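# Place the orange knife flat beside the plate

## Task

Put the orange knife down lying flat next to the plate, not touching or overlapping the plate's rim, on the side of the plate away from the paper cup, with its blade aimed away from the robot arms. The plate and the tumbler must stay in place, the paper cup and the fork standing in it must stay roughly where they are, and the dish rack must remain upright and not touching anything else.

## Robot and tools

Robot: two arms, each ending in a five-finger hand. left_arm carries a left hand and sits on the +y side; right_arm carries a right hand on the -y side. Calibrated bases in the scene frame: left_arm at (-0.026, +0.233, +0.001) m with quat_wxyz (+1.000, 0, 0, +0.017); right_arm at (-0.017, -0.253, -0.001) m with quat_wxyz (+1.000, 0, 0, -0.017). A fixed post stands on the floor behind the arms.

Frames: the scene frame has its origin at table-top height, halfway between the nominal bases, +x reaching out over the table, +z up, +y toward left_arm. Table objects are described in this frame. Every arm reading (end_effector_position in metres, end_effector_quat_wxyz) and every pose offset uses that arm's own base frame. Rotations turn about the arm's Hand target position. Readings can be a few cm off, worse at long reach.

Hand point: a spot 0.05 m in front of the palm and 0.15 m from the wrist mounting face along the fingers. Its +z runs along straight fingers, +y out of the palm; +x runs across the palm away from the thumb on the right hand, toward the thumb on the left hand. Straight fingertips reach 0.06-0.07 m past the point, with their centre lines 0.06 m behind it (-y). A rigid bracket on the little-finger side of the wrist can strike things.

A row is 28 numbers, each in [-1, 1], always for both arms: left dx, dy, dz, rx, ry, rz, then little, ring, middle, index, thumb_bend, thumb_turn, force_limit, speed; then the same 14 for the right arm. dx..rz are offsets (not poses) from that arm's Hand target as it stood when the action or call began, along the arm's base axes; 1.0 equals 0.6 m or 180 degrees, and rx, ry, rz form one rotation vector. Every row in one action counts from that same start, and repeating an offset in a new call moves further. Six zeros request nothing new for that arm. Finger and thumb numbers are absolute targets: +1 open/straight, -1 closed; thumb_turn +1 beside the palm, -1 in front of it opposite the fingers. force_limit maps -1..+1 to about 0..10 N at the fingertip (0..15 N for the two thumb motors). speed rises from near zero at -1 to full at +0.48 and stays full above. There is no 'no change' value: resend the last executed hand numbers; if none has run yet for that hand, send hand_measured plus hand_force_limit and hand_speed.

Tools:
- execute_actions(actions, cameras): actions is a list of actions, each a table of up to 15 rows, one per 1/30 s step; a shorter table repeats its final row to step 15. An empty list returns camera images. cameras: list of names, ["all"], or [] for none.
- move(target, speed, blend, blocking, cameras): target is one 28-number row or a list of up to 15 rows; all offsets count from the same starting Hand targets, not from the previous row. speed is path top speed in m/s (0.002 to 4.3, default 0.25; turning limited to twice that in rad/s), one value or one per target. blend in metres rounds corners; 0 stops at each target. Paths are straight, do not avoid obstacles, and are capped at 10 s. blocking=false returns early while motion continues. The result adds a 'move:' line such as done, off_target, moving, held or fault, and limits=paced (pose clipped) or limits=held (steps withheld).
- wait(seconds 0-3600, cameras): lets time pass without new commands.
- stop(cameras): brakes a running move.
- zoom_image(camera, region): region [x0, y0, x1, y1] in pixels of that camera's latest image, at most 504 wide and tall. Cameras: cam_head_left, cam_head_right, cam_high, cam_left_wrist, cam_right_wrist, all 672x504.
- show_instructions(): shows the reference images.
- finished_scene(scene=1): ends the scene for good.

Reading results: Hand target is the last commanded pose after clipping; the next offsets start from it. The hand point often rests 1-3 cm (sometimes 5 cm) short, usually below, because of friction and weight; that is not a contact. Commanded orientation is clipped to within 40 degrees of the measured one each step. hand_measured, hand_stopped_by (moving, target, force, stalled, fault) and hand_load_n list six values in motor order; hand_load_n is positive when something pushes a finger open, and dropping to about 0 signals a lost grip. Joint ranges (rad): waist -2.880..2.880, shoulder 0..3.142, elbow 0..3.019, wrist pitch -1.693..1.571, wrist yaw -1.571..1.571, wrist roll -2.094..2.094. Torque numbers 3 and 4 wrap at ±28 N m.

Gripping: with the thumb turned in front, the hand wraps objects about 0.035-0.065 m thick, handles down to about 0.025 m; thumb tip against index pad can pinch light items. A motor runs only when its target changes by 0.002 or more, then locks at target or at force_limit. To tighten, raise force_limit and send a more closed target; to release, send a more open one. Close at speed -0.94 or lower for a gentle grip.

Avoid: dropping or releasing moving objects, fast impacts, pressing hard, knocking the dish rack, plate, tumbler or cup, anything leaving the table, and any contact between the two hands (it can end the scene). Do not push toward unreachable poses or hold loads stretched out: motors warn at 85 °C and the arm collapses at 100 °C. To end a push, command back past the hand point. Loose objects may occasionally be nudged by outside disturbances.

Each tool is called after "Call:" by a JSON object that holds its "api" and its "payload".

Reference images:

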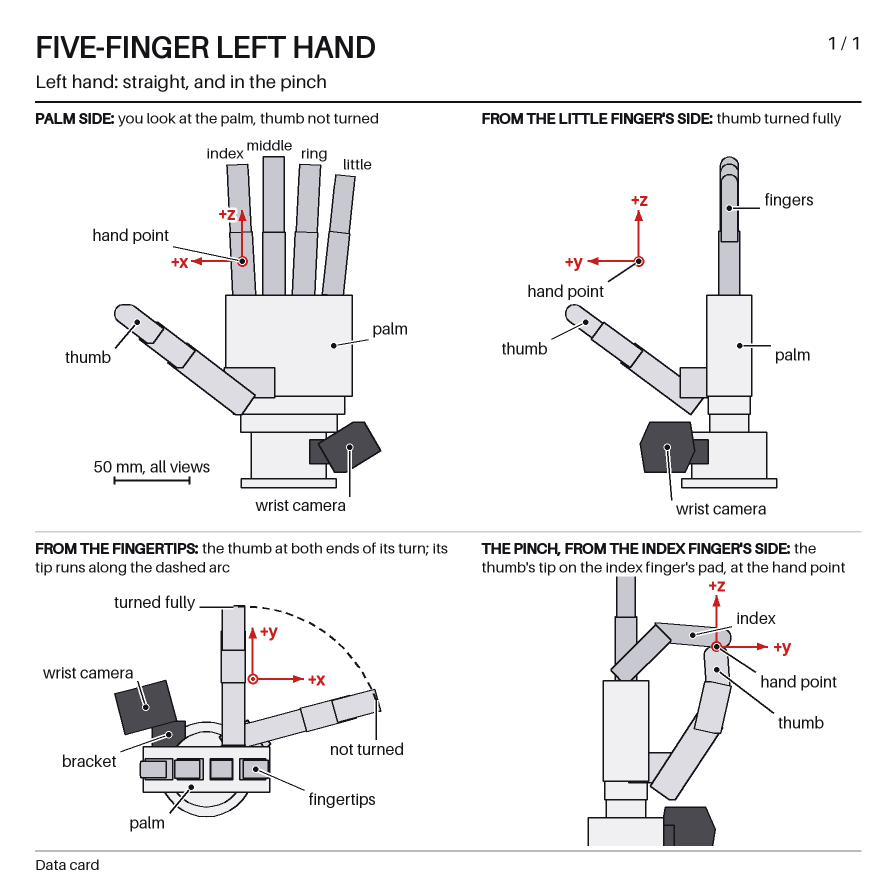

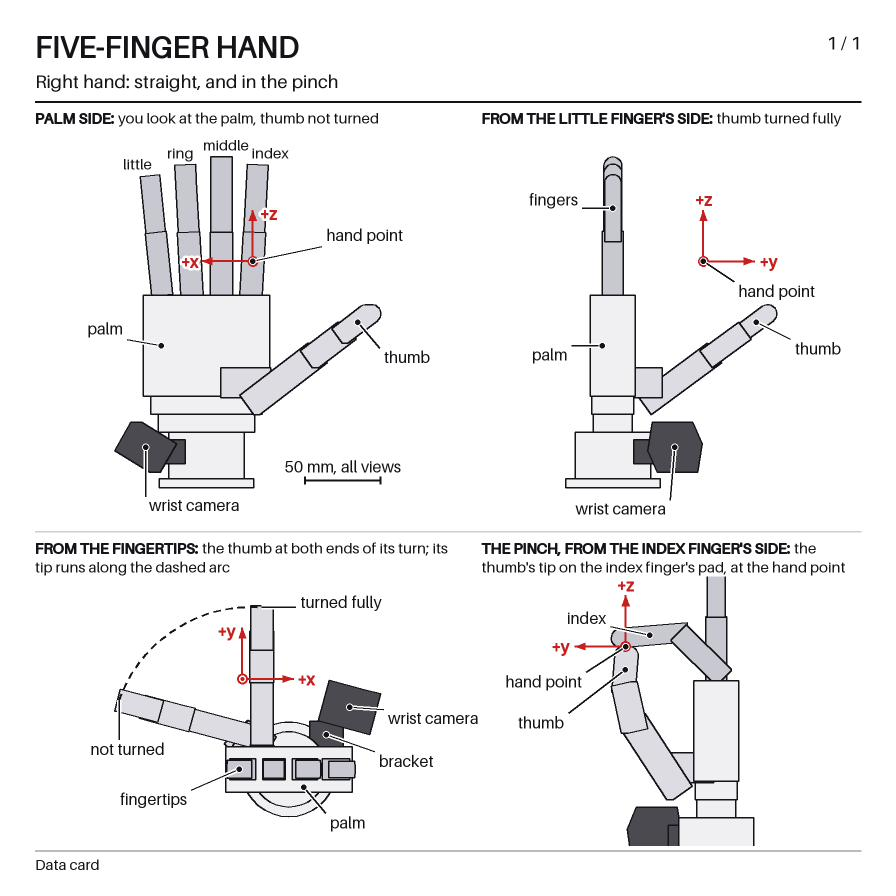

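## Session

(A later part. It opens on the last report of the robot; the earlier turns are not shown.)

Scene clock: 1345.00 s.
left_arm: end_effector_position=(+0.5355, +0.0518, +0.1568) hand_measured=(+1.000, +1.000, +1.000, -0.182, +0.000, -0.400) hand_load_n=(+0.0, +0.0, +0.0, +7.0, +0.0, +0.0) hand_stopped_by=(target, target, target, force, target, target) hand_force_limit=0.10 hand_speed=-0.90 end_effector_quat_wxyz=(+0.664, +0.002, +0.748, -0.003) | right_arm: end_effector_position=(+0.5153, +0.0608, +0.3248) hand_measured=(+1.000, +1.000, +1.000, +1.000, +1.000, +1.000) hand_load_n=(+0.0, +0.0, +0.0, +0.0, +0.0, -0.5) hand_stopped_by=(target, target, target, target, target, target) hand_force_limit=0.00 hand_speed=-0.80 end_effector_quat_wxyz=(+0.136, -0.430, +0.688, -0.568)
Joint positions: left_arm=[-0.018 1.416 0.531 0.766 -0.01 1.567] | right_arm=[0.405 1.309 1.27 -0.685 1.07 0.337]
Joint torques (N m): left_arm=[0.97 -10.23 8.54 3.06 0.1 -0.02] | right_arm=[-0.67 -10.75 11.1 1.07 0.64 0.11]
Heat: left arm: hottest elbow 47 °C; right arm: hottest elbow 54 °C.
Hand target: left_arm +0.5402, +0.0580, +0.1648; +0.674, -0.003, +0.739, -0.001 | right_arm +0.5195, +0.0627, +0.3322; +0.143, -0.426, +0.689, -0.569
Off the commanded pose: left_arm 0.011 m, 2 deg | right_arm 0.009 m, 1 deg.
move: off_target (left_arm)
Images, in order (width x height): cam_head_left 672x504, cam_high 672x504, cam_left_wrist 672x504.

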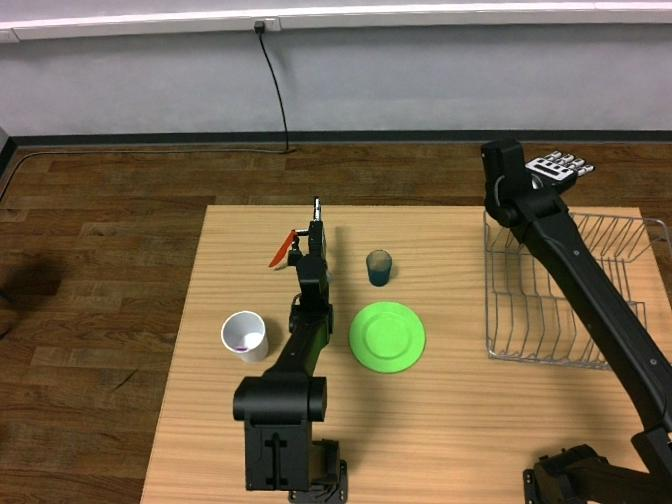

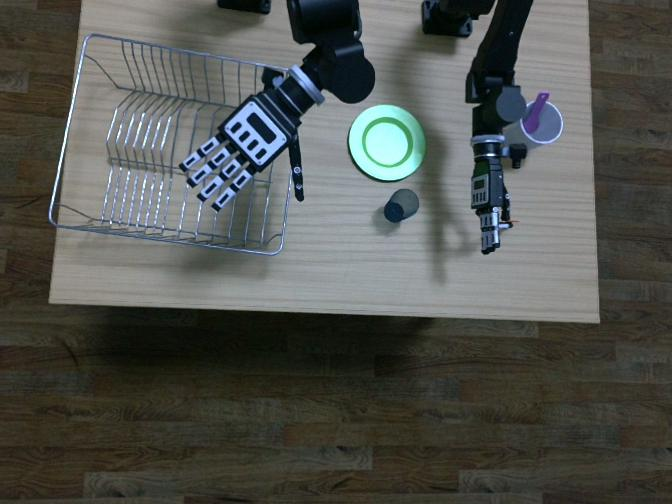

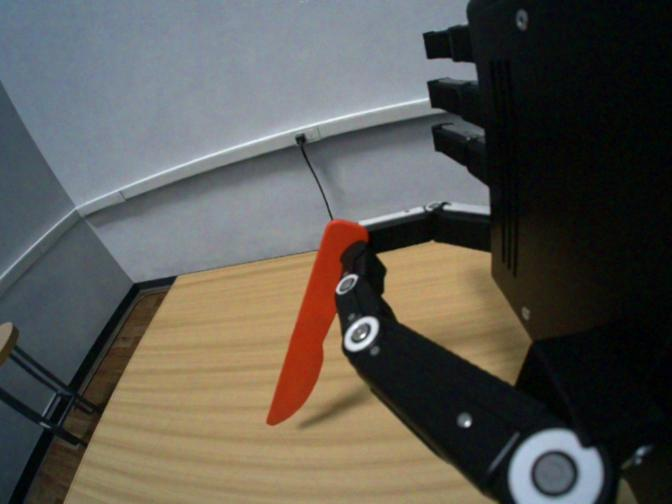

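Call:
{"api": "wait", "payload": {"seconds": 0.1, "cameras": ["all"]}}

Scene clock: 1370.40 s.
left_arm: end_effector_position=(+0.5355, +0.0518, +0.1568) hand_measured=(+1.000, +1.000, +1.000, -0.182, +0.000, -0.400) hand_load_n=(+0.0, +0.0, +0.0, +7.0, +0.0, +0.0) hand_stopped_by=(target, target, target, force, target, target) hand_force_limit=0.10 hand_speed=-0.90 end_effector_quat_wxyz=(+0.664, +0.002, +0.748, -0.003) | right_arm: end_effector_position=(+0.5153, +0.0608, +0.3248) hand_measured=(+1.000, +1.000, +1.000, +1.000, +1.000, +1.000) hand_load_n=(+0.0, +0.0, +0.0, +0.0, +0.0, +0.0) hand_stopped_by=(target, target, target, target, target, target) hand_force_limit=0.00 hand_speed=-0.80 end_effector_quat_wxyz=(+0.136, -0.430, +0.688, -0.568)
Joint positions: left_arm=[-0.018 1.416 0.531 0.766 -0.01 1.567] | right_arm=[0.405 1.309 1.27 -0.685 1.07 0.337]
Joint torques (N m): left_arm=[1.03 -10.29 8.59 3.1 0.08 0] | right_arm=[0.26 -10.52 10.95 1.03 0.56 0.03]
Heat: left arm: hottest elbow 41 °C; right arm: hottest elbow 54 °C.
Hand target: left_arm +0.5402, +0.0580, +0.1648; +0.674, -0.003, +0.739, -0.001 | right_arm +0.5195, +0.0627, +0.3322; +0.143, -0.426, +0.689, -0.569
Off the commanded pose: left_arm 0.011 m, 2 deg | right_arm 0.009 m, 1 deg.
wait: 0.10 s; at rest from the start

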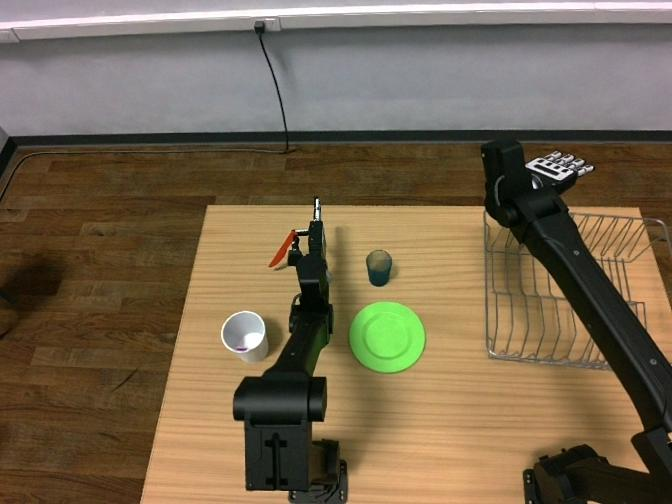

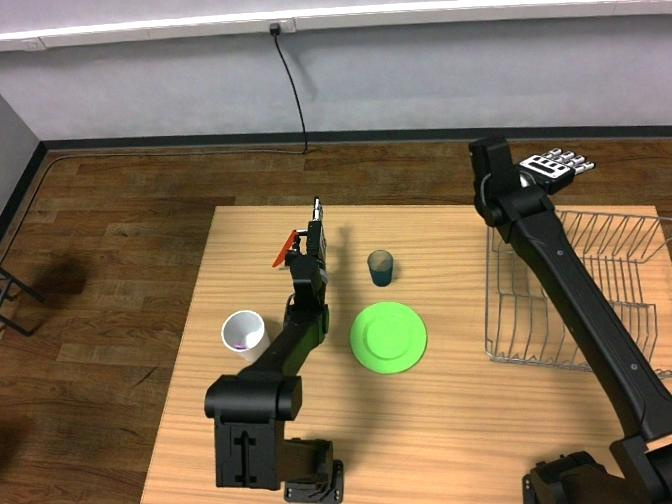

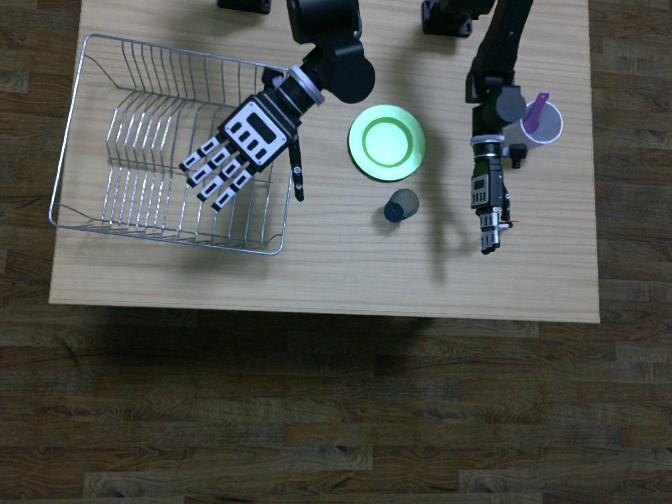

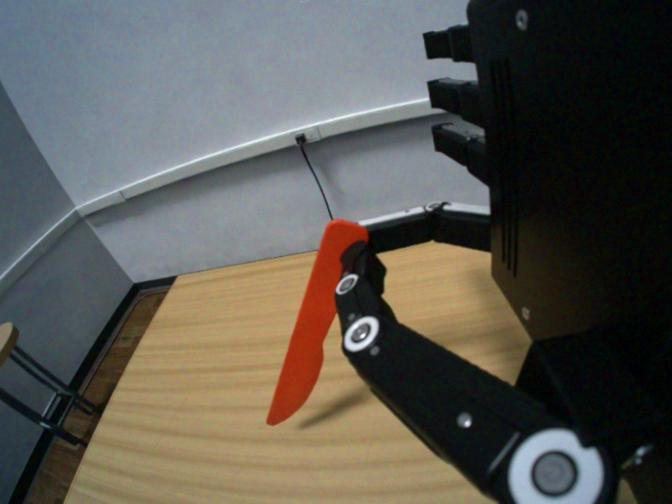

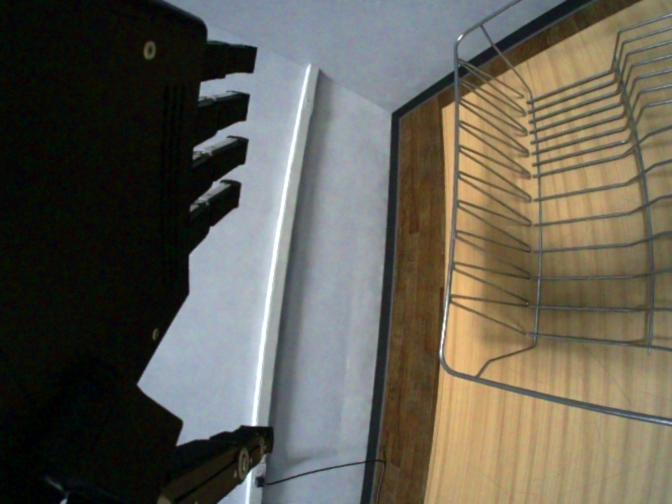

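Call:
{"api": "move", "payload": {"target": [0,-0.008,-0.09,0,0,0,1,1,1,-0.4,0.0,-0.4,0.1,-0.9,0,0,0,0,0,0,1,1,1,1,1,1,0,-0.8], "speed": 0.08, "cameras": ["cam_left_wrist","cam_high"]}}

Scene clock: 1400.40 s.
left_arm: end_effector_position=(+0.5409, +0.0533, +0.1143) hand_measured=(+1.000, +1.000, +1.000, -0.182, +0.000, -0.400) hand_load_n=(+0.0, +0.0, +0.0, +7.0, +0.0, -0.5) hand_stopped_by=(target, target, target, force, target, target) hand_force_limit=0.10 hand_speed=-0.90 end_effector_quat_wxyz=(+0.673, -0.001, +0.740, -0.001) | right_arm: end_effector_position=(+0.5153, +0.0608, +0.3248) hand_measured=(+1.000, +1.000, +1.000, +1.000, +1.000, +1.000) hand_load_n=(+0.0, -0.5, +0.0, +0.0, +0.0, -0.5) hand_stopped_by=(target, target, target, target, target, target) hand_force_limit=0.00 hand_speed=-0.80 end_effector_quat_wxyz=(+0.136, -0.430, +0.688, -0.568)
Joint positions: left_arm=[-0.018 1.59 0.509 0.985 -0.019 1.567] | right_arm=[0.405 1.309 1.27 -0.685 1.07 0.337]
Joint torques (N m): left_arm=[-0.03 -10.7 6.08 3.08 -0.15 -0.02] | right_arm=[-0.97 -10.64 10.99 1.18 0.48 0.02]
Heat: left arm: hottest elbow 37 °C; right arm: hottest elbow 55 °C.
Hand target: left_arm +0.5403, +0.0532, +0.1109; +0.674, -0.003, +0.739, -0.001 | right_arm +0.5195, +0.0627, +0.3322; +0.143, -0.426, +0.689, -0.569
Off the commanded pose: left_arm 0.004 m, 0 deg | right_arm 0.009 m, 1 deg.
move: done
Images, in order (width x height): cam_high 672x504, cam_left_wrist 672x504.

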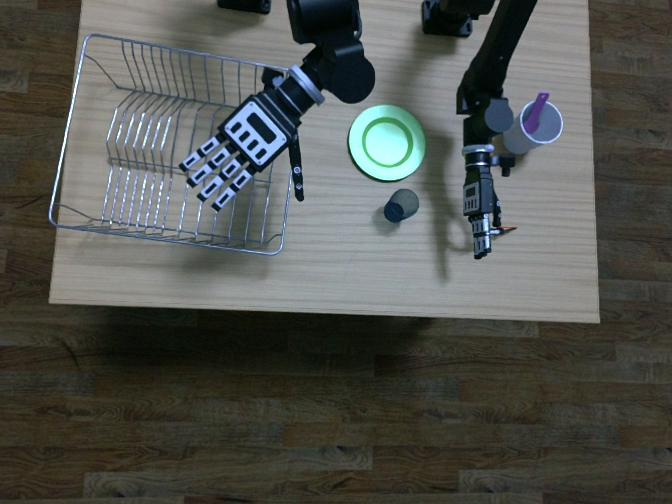

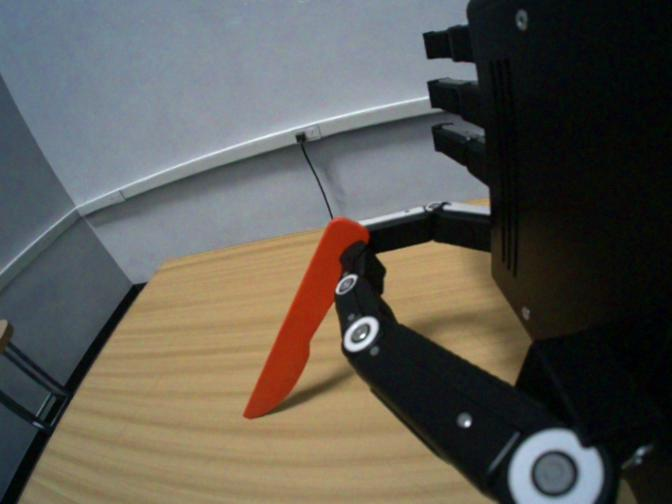

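Call:
{"api": "move", "payload": {"target": [0,-0.012,-0.065,0,0,0,1,1,1,-0.4,0.0,-0.4,0.1,-0.9,0,0,0,0,0,0,1,1,1,1,1,1,0,-0.8], "speed": 0.08, "cameras": ["cam_left_wrist"]}}

Call:
{"api": "move", "payload": {"target": [0,-0.012,-0.035,0,0,0,1,1,1,-0.4,0.0,-0.4,0.1,-0.9,0,0,0,0,0,0,1,1,1,1,1,1,0,-0.8], "speed": 0.08, "cameras": ["cam_left_wrist", "cam_high", "cam_head_left"]}}

Scene clock: 1410.53 s.
left_arm: end_effector_position=(+0.5404, +0.0529, +0.0736) hand_measured=(+1.000, +1.000, +1.000, -0.182, +0.000, -0.400) hand_load_n=(+0.0, +0.0, +0.0, +6.0, +1.0, +0.0) hand_stopped_by=(target, target, target, force, target, target) hand_force_limit=0.10 hand_speed=-0.90 end_effector_quat_wxyz=(+0.671, -0.005, +0.741, +0.004) | right_arm: end_effector_position=(+0.5153, +0.0608, +0.3248) hand_measured=(+1.000, +1.000, +1.000, +1.000, +1.000, +1.000) hand_load_n=(+0.0, +0.0, +0.0, +0.0, +0.0, -0.5) hand_stopped_by=(target, target, target, target, target, target) hand_force_limit=0.00 hand_speed=-0.80 end_effector_quat_wxyz=(+0.136, -0.430, +0.688, -0.568)
Joint positions: left_arm=[-0.026 1.741 0.502 1.14 -0.039 1.567] | right_arm=[0.405 1.309 1.27 -0.685 1.07 0.337]
Joint torques (N m): left_arm=[-0.91 -11.81 4.86 3.02 -0.15 -0.04] | right_arm=[-0.56 -10.29 10.95 1.17 0.47 0.11]
Heat: left arm: hottest elbow 36 °C; right arm: hottest elbow 55 °C.
Hand target: left_arm +0.5403, +0.0460, +0.0718; +0.674, -0.003, +0.739, -0.001 | right_arm +0.5195, +0.0627, +0.3322; +0.143, -0.426, +0.689, -0.569
Off the commanded pose: left_arm 0.007 m, 1 deg | right_arm 0.009 m, 1 deg.
move: done

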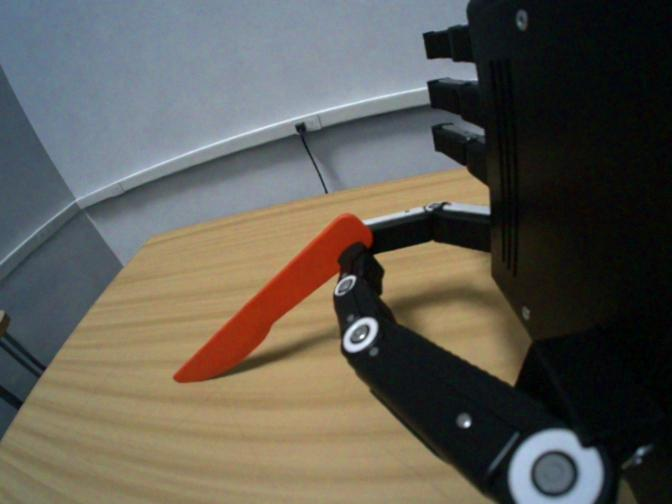

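Scene clock: 1411.30 s.
left_arm: end_effector_position=(+0.5391, +0.0448, +0.0510) hand_measured=(+1.000, +1.000, +1.000, -0.182, +0.000, -0.400) hand_load_n=(+0.0, +0.0, +0.0, +6.0, +1.5, +0.0) hand_stopped_by=(target, target, target, force, target, target) hand_force_limit=0.10 hand_speed=-0.90 end_effector_quat_wxyz=(+0.670, -0.003, +0.743, +0.005) | right_arm: end_effector_position=(+0.5153, +0.0608, +0.3248) hand_measured=(+1.000, +1.000, +1.000, +1.000, +1.000, +1.000) hand_load_n=(+0.0, +0.0, +0.0, +0.0, +0.0, +0.0) hand_stopped_by=(target, target, target, target, target, target) hand_force_limit=0.00 hand_speed=-0.80 end_effector_quat_wxyz=(+0.136, -0.430, +0.688, -0.568)
Joint positions: left_arm=[-0.049 1.826 0.502 1.22 -0.06 1.567] | right_arm=[0.405 1.309 1.27 -0.685 1.07 0.337]
Joint torques (N m): left_arm=[-0.85 -12.16 4.55 3.11 -0.16 -0.06] | right_arm=[-0.97 -9.29 10.86 0.98 0.52 0.1]
Heat: left arm: hottest elbow 36 °C; right arm: hottest elbow 55 °C.
Hand target: left_arm +0.5403, +0.0388, +0.0508; +0.674, -0.003, +0.739, -0.001 | right_arm +0.5195, +0.0627, +0.3322; +0.143, -0.426, +0.689, -0.569
Off the commanded pose: left_arm 0.006 m, 1 deg | right_arm 0.009 m, 1 deg.
move: done
Images, in order (width x height): cam_head_left 672x504, cam_high 672x504, cam_left_wrist 672x504.

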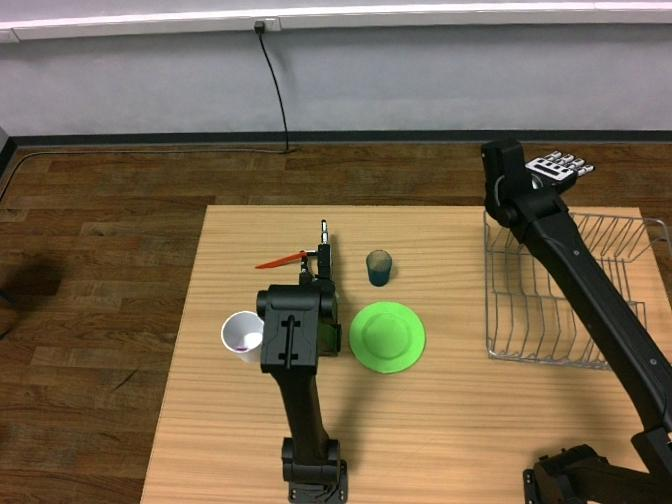

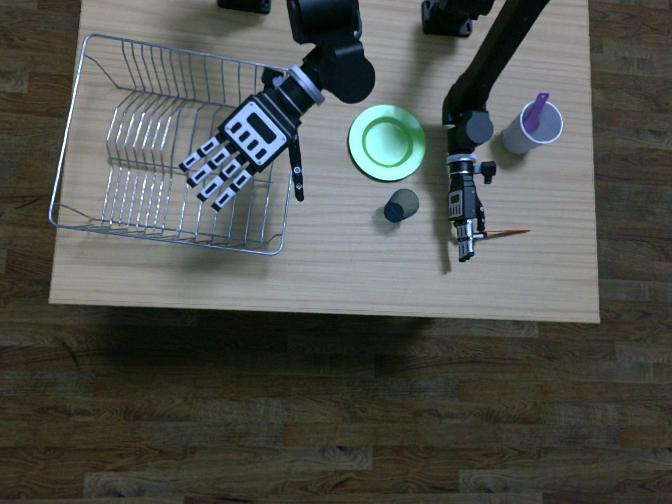

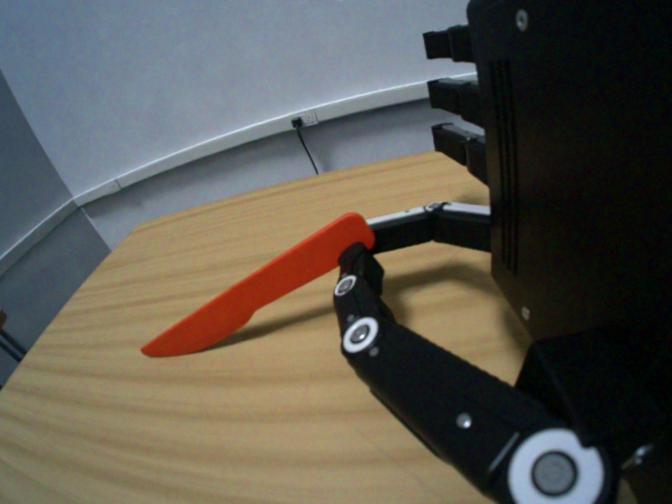

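Call:
{"api": "move", "payload": {"target": [[0,0.01,0.1,0,0,0,1,1,1,-0.4,0.0,-0.4,0.1,-0.9,0,0,0,0,0,0,1,1,1,1,1,1,0,-0.8],[0,0.03,0.18,-0.259,0,0.031,1,1,1,-0.4,0.0,-0.4,0.1,-0.9,0,0,0,0,0,0,1,1,1,1,1,1,0,-0.8]], "speed": 0.15, "blend": 0.02, "cameras": ["cam_left_wrist","cam_high","cam_head_left"]}}

Scene clock: 1456.50 s.
left_arm: end_effector_position=(+0.5298, +0.0505, +0.1414) hand_measured=(+1.000, +1.000, +1.000, -0.182, +0.000, -0.400) hand_load_n=(+0.0, +0.0, +0.0, +6.0, +1.5, +0.0) hand_stopped_by=(target, target, target, force, target, target) hand_force_limit=0.10 hand_speed=-0.90 end_effector_quat_wxyz=(+0.608, -0.301, +0.689, -0.258) | right_arm: end_effector_position=(+0.5153, +0.0608, +0.3248) hand_measured=(+1.000, +1.000, +1.000, +1.000, +1.000, +1.000) hand_load_n=(+0.0, +0.0, +0.0, +0.0, +0.0, +0.0) hand_stopped_by=(target, target, target, target, target, target) hand_force_limit=0.00 hand_speed=-0.80 end_effector_quat_wxyz=(+0.136, -0.430, +0.688, -0.568)
Joint positions: left_arm=[0.087 1.357 0.555 0.672 0.075 0.768] | right_arm=[0.405 1.309 1.27 -0.685 1.07 0.337]
Joint torques (N m): left_arm=[1.03 -10.93 10.84 1.65 0.09 -0.07] | right_arm=[-0.56 -9.7 10.85 1.09 0.56 0.01]
Heat: left arm: hottest elbow 33 °C; right arm: hottest elbow 55 °C.
Hand target: left_arm +0.5403, +0.0568, +0.1589; +0.617, -0.304, +0.677, -0.262 | right_arm +0.5195, +0.0627, +0.3322; +0.143, -0.426, +0.689, -0.569
Off the commanded pose: left_arm 0.021 m, 2 deg | right_arm 0.009 m, 1 deg.
move: off_target (left_arm)
Images, in order (width x height): cam_head_left 672x504, cam_high 672x504, cam_left_wrist 672x504.

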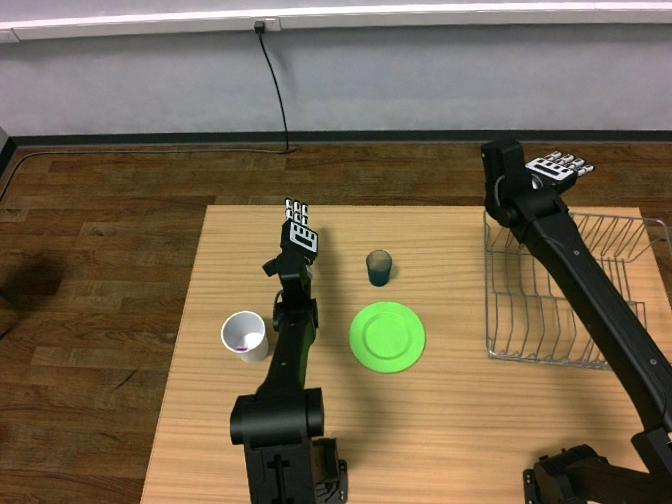

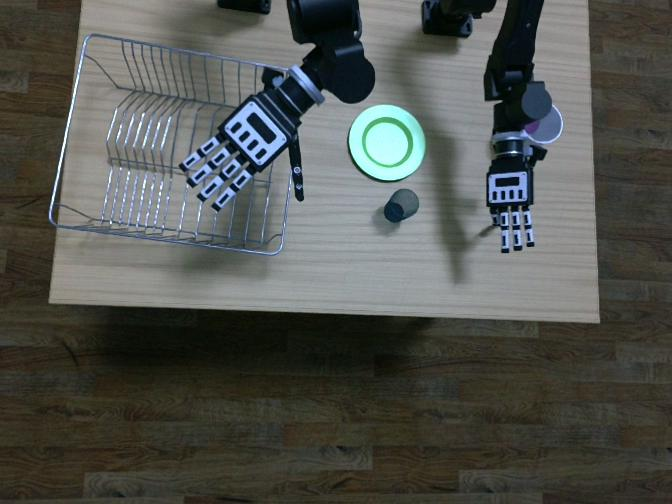

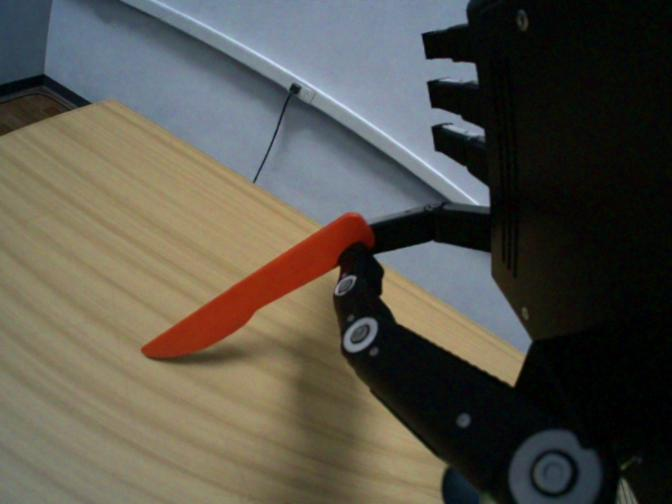

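Call:
{"api": "move", "payload": {"target": [0.01,-0.028,-0.118,0,0,0,1,1,1,-0.4,0.0,-0.4,0.1,-0.9,0,0,0,0,0,0,1,1,1,1,1,1,0,-0.8], "speed": 0.08, "cameras": ["cam_left_wrist", "cam_high", "cam_head_left"]}}

Scene clock: 1481.63 s.
left_arm: end_effector_position=(+0.5450, +0.0467, +0.0895) hand_measured=(+1.000, +1.000, +1.000, -0.182, +0.000, -0.400) hand_load_n=(+0.0, +0.0, +0.0, +6.0, +1.0, -0.5) hand_stopped_by=(target, target, target, force, target, target) hand_force_limit=0.10 hand_speed=-0.90 end_effector_quat_wxyz=(+0.617, -0.304, +0.680, -0.254) | right_arm: end_effector_position=(+0.5153, +0.0608, +0.3248) hand_measured=(+1.000, +1.000, +1.000, +1.000, +1.000, +1.000) hand_load_n=(+0.0, +0.0, +0.0, +0.0, +0.0, +0.0) hand_stopped_by=(target, target, target, target, target, target) hand_force_limit=0.00 hand_speed=-0.80 end_effector_quat_wxyz=(+0.136, -0.430, +0.688, -0.568)
Joint positions: left_arm=[0.062 1.565 0.543 0.912 0.032 0.763] | right_arm=[0.405 1.309 1.27 -0.685 1.07 0.337]
Joint torques (N m): left_arm=[-0.73 -10.93 6.65 3.07 -0.14 -0.12] | right_arm=[-0.62 -9.11 10.92 0.99 0.56 0.03]
Heat: left arm: hottest elbow 37 °C; right arm: hottest elbow 55 °C.
Hand target: left_arm +0.5463, +0.0400, +0.0880; +0.617, -0.304, +0.677, -0.262 | right_arm +0.5195, +0.0627, +0.3322; +0.143, -0.426, +0.689, -0.569
Off the commanded pose: left_arm 0.007 m, 1 deg | right_arm 0.009 m, 1 deg.
move: done
Images, in order (width x height): cam_head_left 672x504, cam_high 672x504, cam_left_wrist 672x504.

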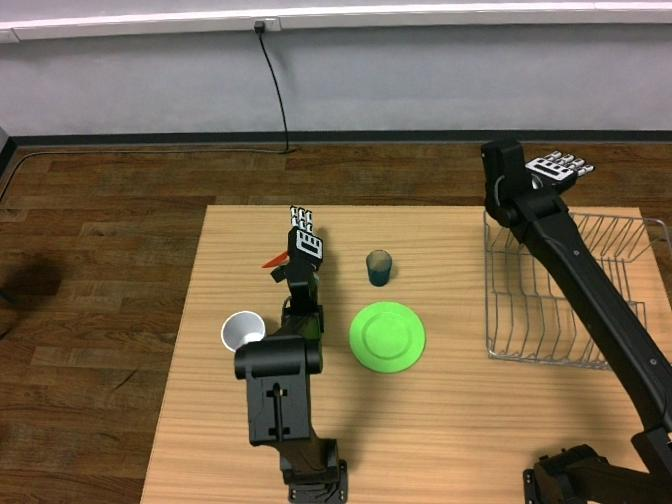

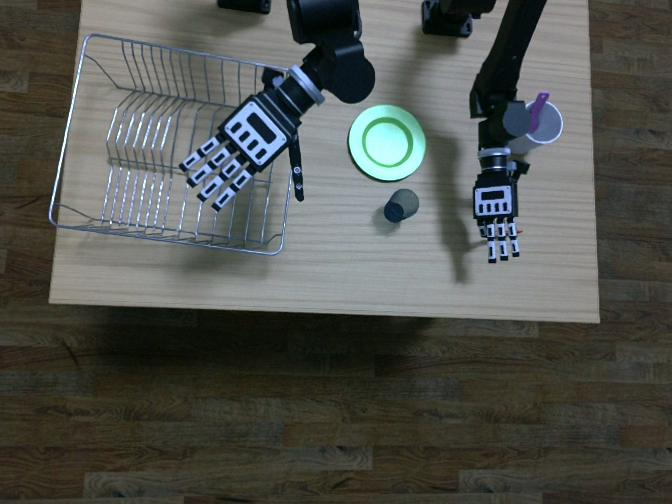

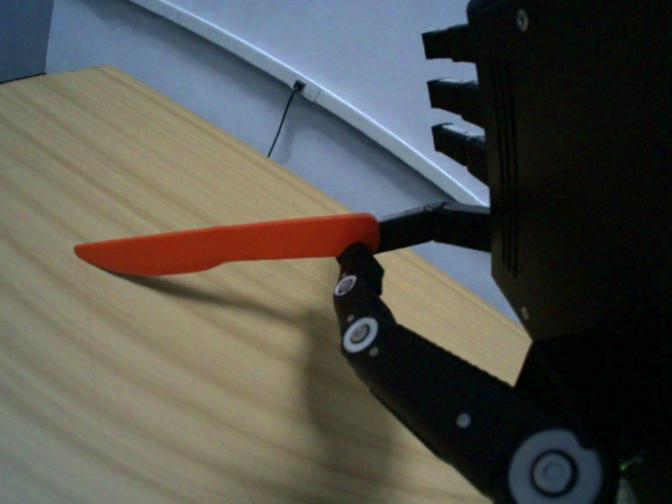

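Call:
{"api": "move", "payload": {"target": [0,0,0,0,0,0,-1,-1,-1,-0.4,0.0,-0.4,0.1,-0.6,0,0,0,0,0,0,1,1,1,1,1,1,0,-0.8], "speed": 0.08, "cameras": ["cam_left_wrist"]}}

Scene clock: 1494.80 s.
left_arm: end_effector_position=(+0.5450, +0.0467, +0.0894) hand_measured=(-1.000, -1.000, -1.000, -0.182, +0.000, -0.400) hand_load_n=(+0.0, +0.0, +0.0, +0.0, +0.0, +0.0) hand_stopped_by=(target, target, target, force, target, target) hand_force_limit=0.10 hand_speed=-0.60 end_effector_quat_wxyz=(+0.617, -0.305, +0.680, -0.254) | right_arm: end_effector_position=(+0.5153, +0.0608, +0.3248) hand_measured=(+1.000, +1.000, +1.000, +1.000, +1.000, +1.000) hand_load_n=(-0.5, +0.0, +0.0, -0.5, +0.0, +0.0) hand_stopped_by=(target, target, target, target, target, target) hand_force_limit=0.00 hand_speed=-0.80 end_effector_quat_wxyz=(+0.136, -0.430, +0.688, -0.568)
Joint positions: left_arm=[0.062 1.565 0.543 0.912 0.032 0.762] | right_arm=[0.405 1.309 1.27 -0.685 1.07 0.337]
Joint torques (N m): left_arm=[-0.62 -10.87 6.68 3.02 -0.13 -0.11] | right_arm=[-1.26 -9.41 11 1.16 0.53 0.04]
Heat: left arm: hottest elbow 35 °C; right arm: hottest elbow 55 °C.
Hand target: left_arm +0.5463, +0.0400, +0.0880; +0.617, -0.304, +0.677, -0.262 | right_arm +0.5195, +0.0627, +0.3322; +0.143, -0.426, +0.689, -0.569
Off the commanded pose: left_arm 0.007 m, 1 deg | right_arm 0.009 m, 1 deg.
move: done

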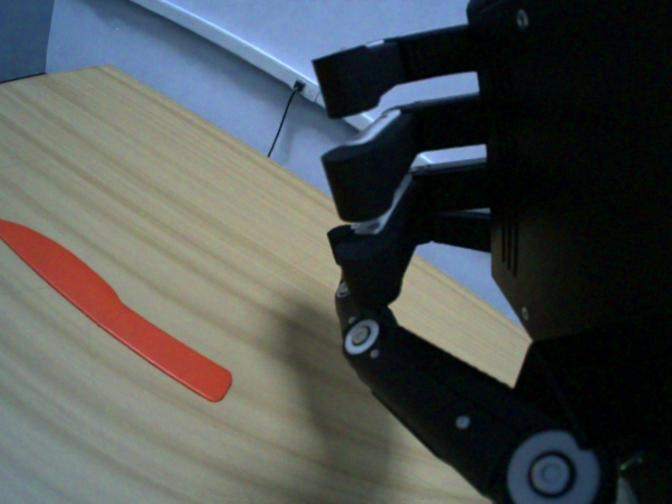

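Call:
{"api": "move", "payload": {"target": [-0.1,-0.05,0.25,0,0,0,-1,-1,-1,-0.4,0.0,-0.4,0.1,-0.6,0,0,0,0,0,0,1,1,1,1,1,1,0,-0.8], "speed": 0.25, "cameras": ["all"]}}

Scene clock: 1535.23 s.
left_arm: end_effector_position=(+0.4779, +0.0161, +0.2272) hand_measured=(-1.000, -1.000, -1.000, -0.182, +0.000, -0.400) hand_load_n=(+0.0, +0.0, +0.0, +0.0, +0.0, +0.0) hand_stopped_by=(target, target, target, force, target, target) hand_force_limit=0.10 hand_speed=-0.60 end_effector_quat_wxyz=(+0.617, -0.304, +0.680, -0.254) | right_arm: end_effector_position=(+0.5153, +0.0608, +0.3248) hand_measured=(+1.000, +1.000, +1.000, +1.000, +1.000, +1.000) hand_load_n=(+0.0, +0.0, +0.0, -0.5, +0.5, +0.0) hand_stopped_by=(target, target, target, target, target, target) hand_force_limit=0.00 hand_speed=-0.80 end_effector_quat_wxyz=(+0.136, -0.430, +0.688, -0.568)
Joint positions: left_arm=[-0.028 1 0.555 0.334 -0.057 0.753] | right_arm=[0.405 1.309 1.27 -0.685 1.07 0.337]
Joint torques (N m): left_arm=[-0.79 -6.18 12.6 1.61 -0.15 -0.1] | right_arm=[-1.2 -9.93 10.91 1.18 0.55 0.11]
Heat: left arm: hottest elbow 33 °C; right arm: hottest elbow 56 °C.
Hand target: left_arm +0.4863, +0.0100, +0.2382; +0.617, -0.304, +0.677, -0.262 | right_arm +0.5195, +0.0627, +0.3322; +0.143, -0.426, +0.689, -0.569
Off the commanded pose: left_arm 0.015 m, 1 deg | right_arm 0.009 m, 1 deg.
move: off_target (left_arm)

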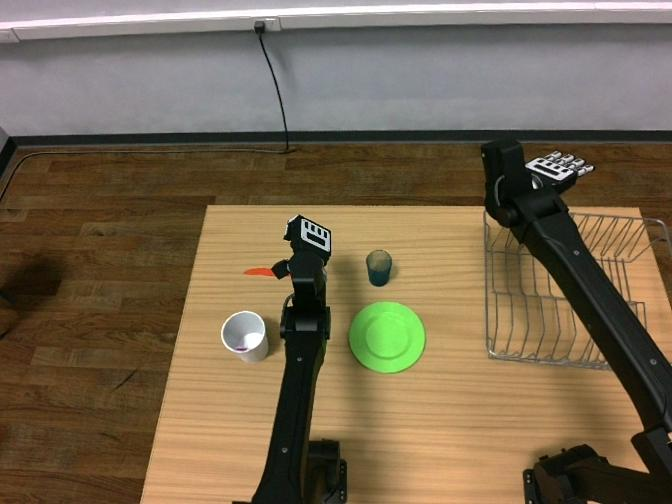

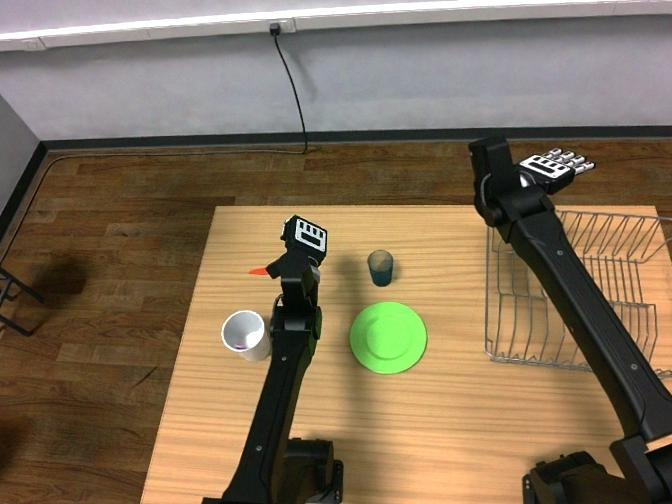

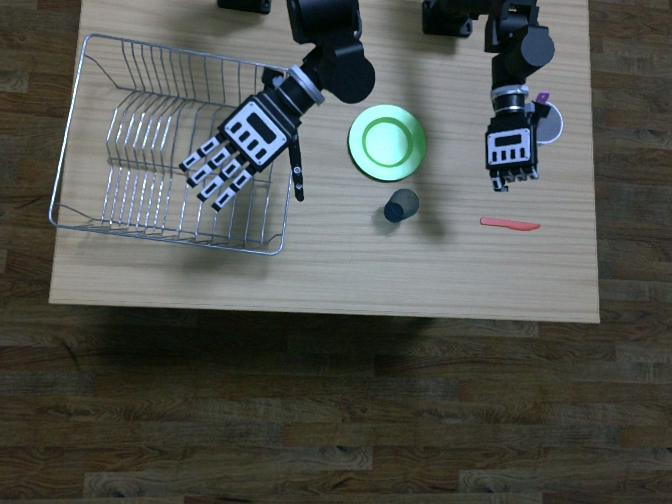

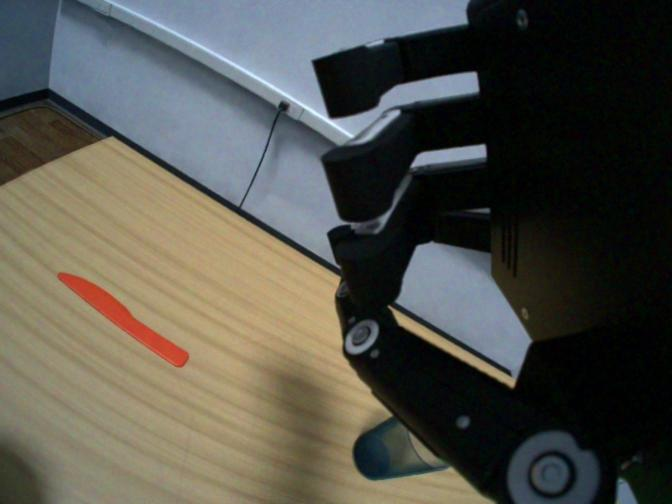

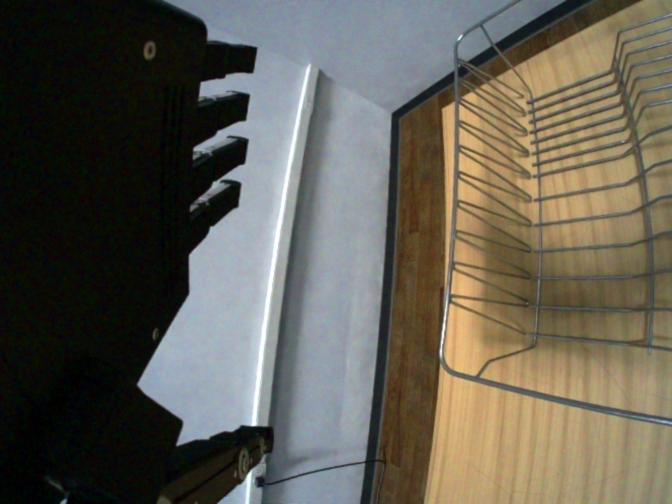

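Call:
{"api": "zoom_image", "payload": {"camera": "cam_high", "region": [340, 80, 600, 275]}}

Call:
{"api": "zoom_image", "payload": {"camera": "cam_left_wrist", "region": [0, 200, 300, 425]}}

Scaled by 1.938 from the camera's image (finer frame: 960x720).

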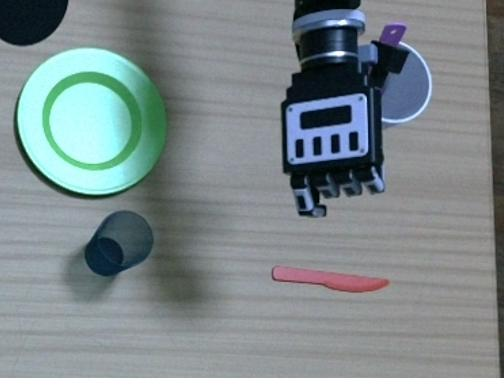

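Scaled by 1.680 from the camera's image (finer frame: 960x720).

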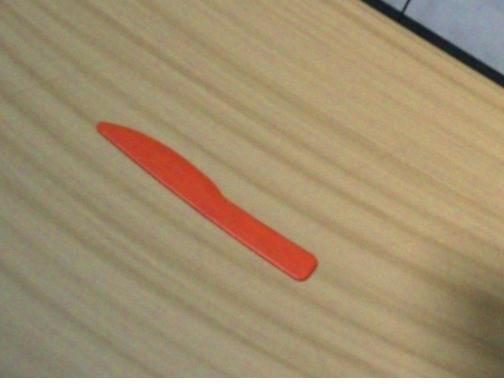

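Call:
{"api": "move", "payload": {"target": [0.015,0.134,-0.197,-0.217,0.208,0.088,1,1,1,-0.3,1.0,-0.6,0.1,-0.3,0,0,0,0,0,0,1,1,1,1,1,1,0,-0.8], "speed": 0.2, "cameras": ["all"]}}

Scene clock: 1775.90 s.
left_arm: end_effector_position=(+0.4839, +0.0833, +0.1086) hand_measured=(+1.000, +1.000, +1.000, -0.236, +1.000, -0.600) hand_load_n=(+0.0, +0.0, +0.0, +0.0, +0.0, +0.0) hand_stopped_by=(target, target, target, force, target, target) hand_force_limit=0.10 hand_speed=-0.30 end_effector_quat_wxyz=(-0.262, +0.637, -0.672, +0.271) | right_arm: end_effector_position=(+0.5153, +0.0608, +0.3248) hand_measured=(+1.000, +1.000, +1.000, +1.000, +1.000, +1.000) hand_load_n=(+0.0, +0.0, +0.0, +0.0, +0.0, +0.0) hand_stopped_by=(target, target, target, target, target, target) hand_force_limit=0.00 hand_speed=-0.80 end_effector_quat_wxyz=(+0.136, -0.430, +0.688, -0.568)
Joint positions: left_arm=[0.292 1.385 0.921 -0.364 0.232 0.254] | right_arm=[0.405 1.309 1.27 -0.685 1.07 0.337]
Joint torques (N m): left_arm=[0.79 -11.52 12.51 1.07 0.24 -0.12] | right_arm=[-0.15 -9.35 10.91 0.81 0.52 0.08]
Heat: left arm: hottest elbow 47 °C; right arm: hottest elbow 57 °C.
Hand target: left_arm +0.4953, +0.0904, +0.1199; -0.266, +0.642, -0.664, +0.275 | right_arm +0.5195, +0.0627, +0.3322; +0.143, -0.426, +0.689, -0.569
Off the commanded pose: left_arm 0.018 m, 1 deg | right_arm 0.009 m, 1 deg.
move: off_target (left_arm)

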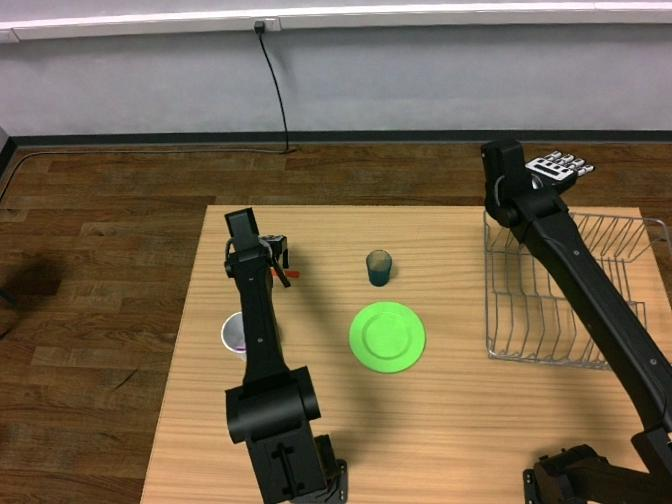

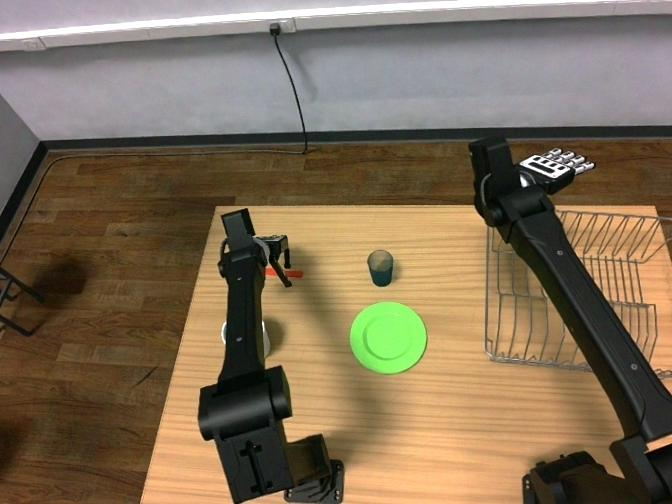

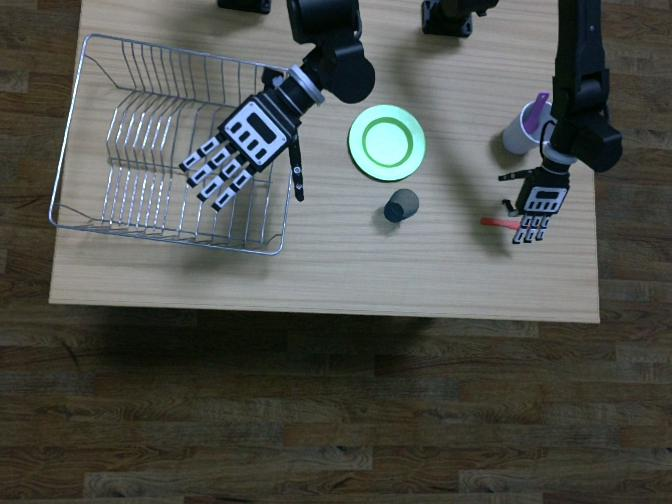

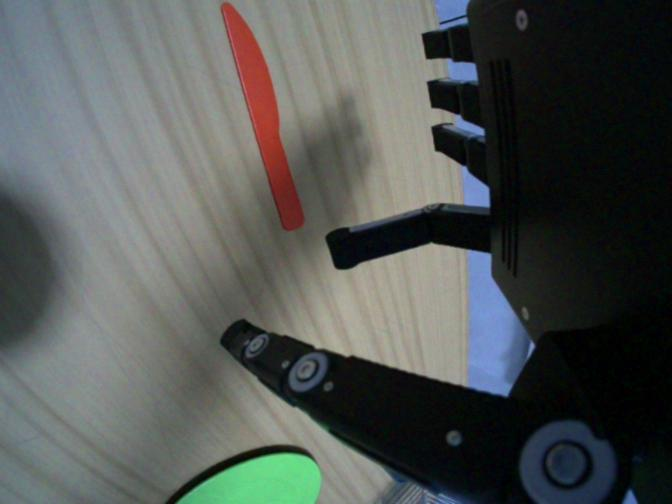

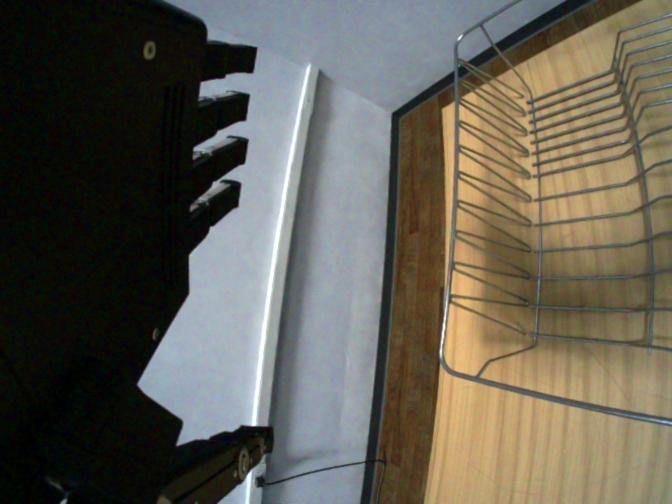

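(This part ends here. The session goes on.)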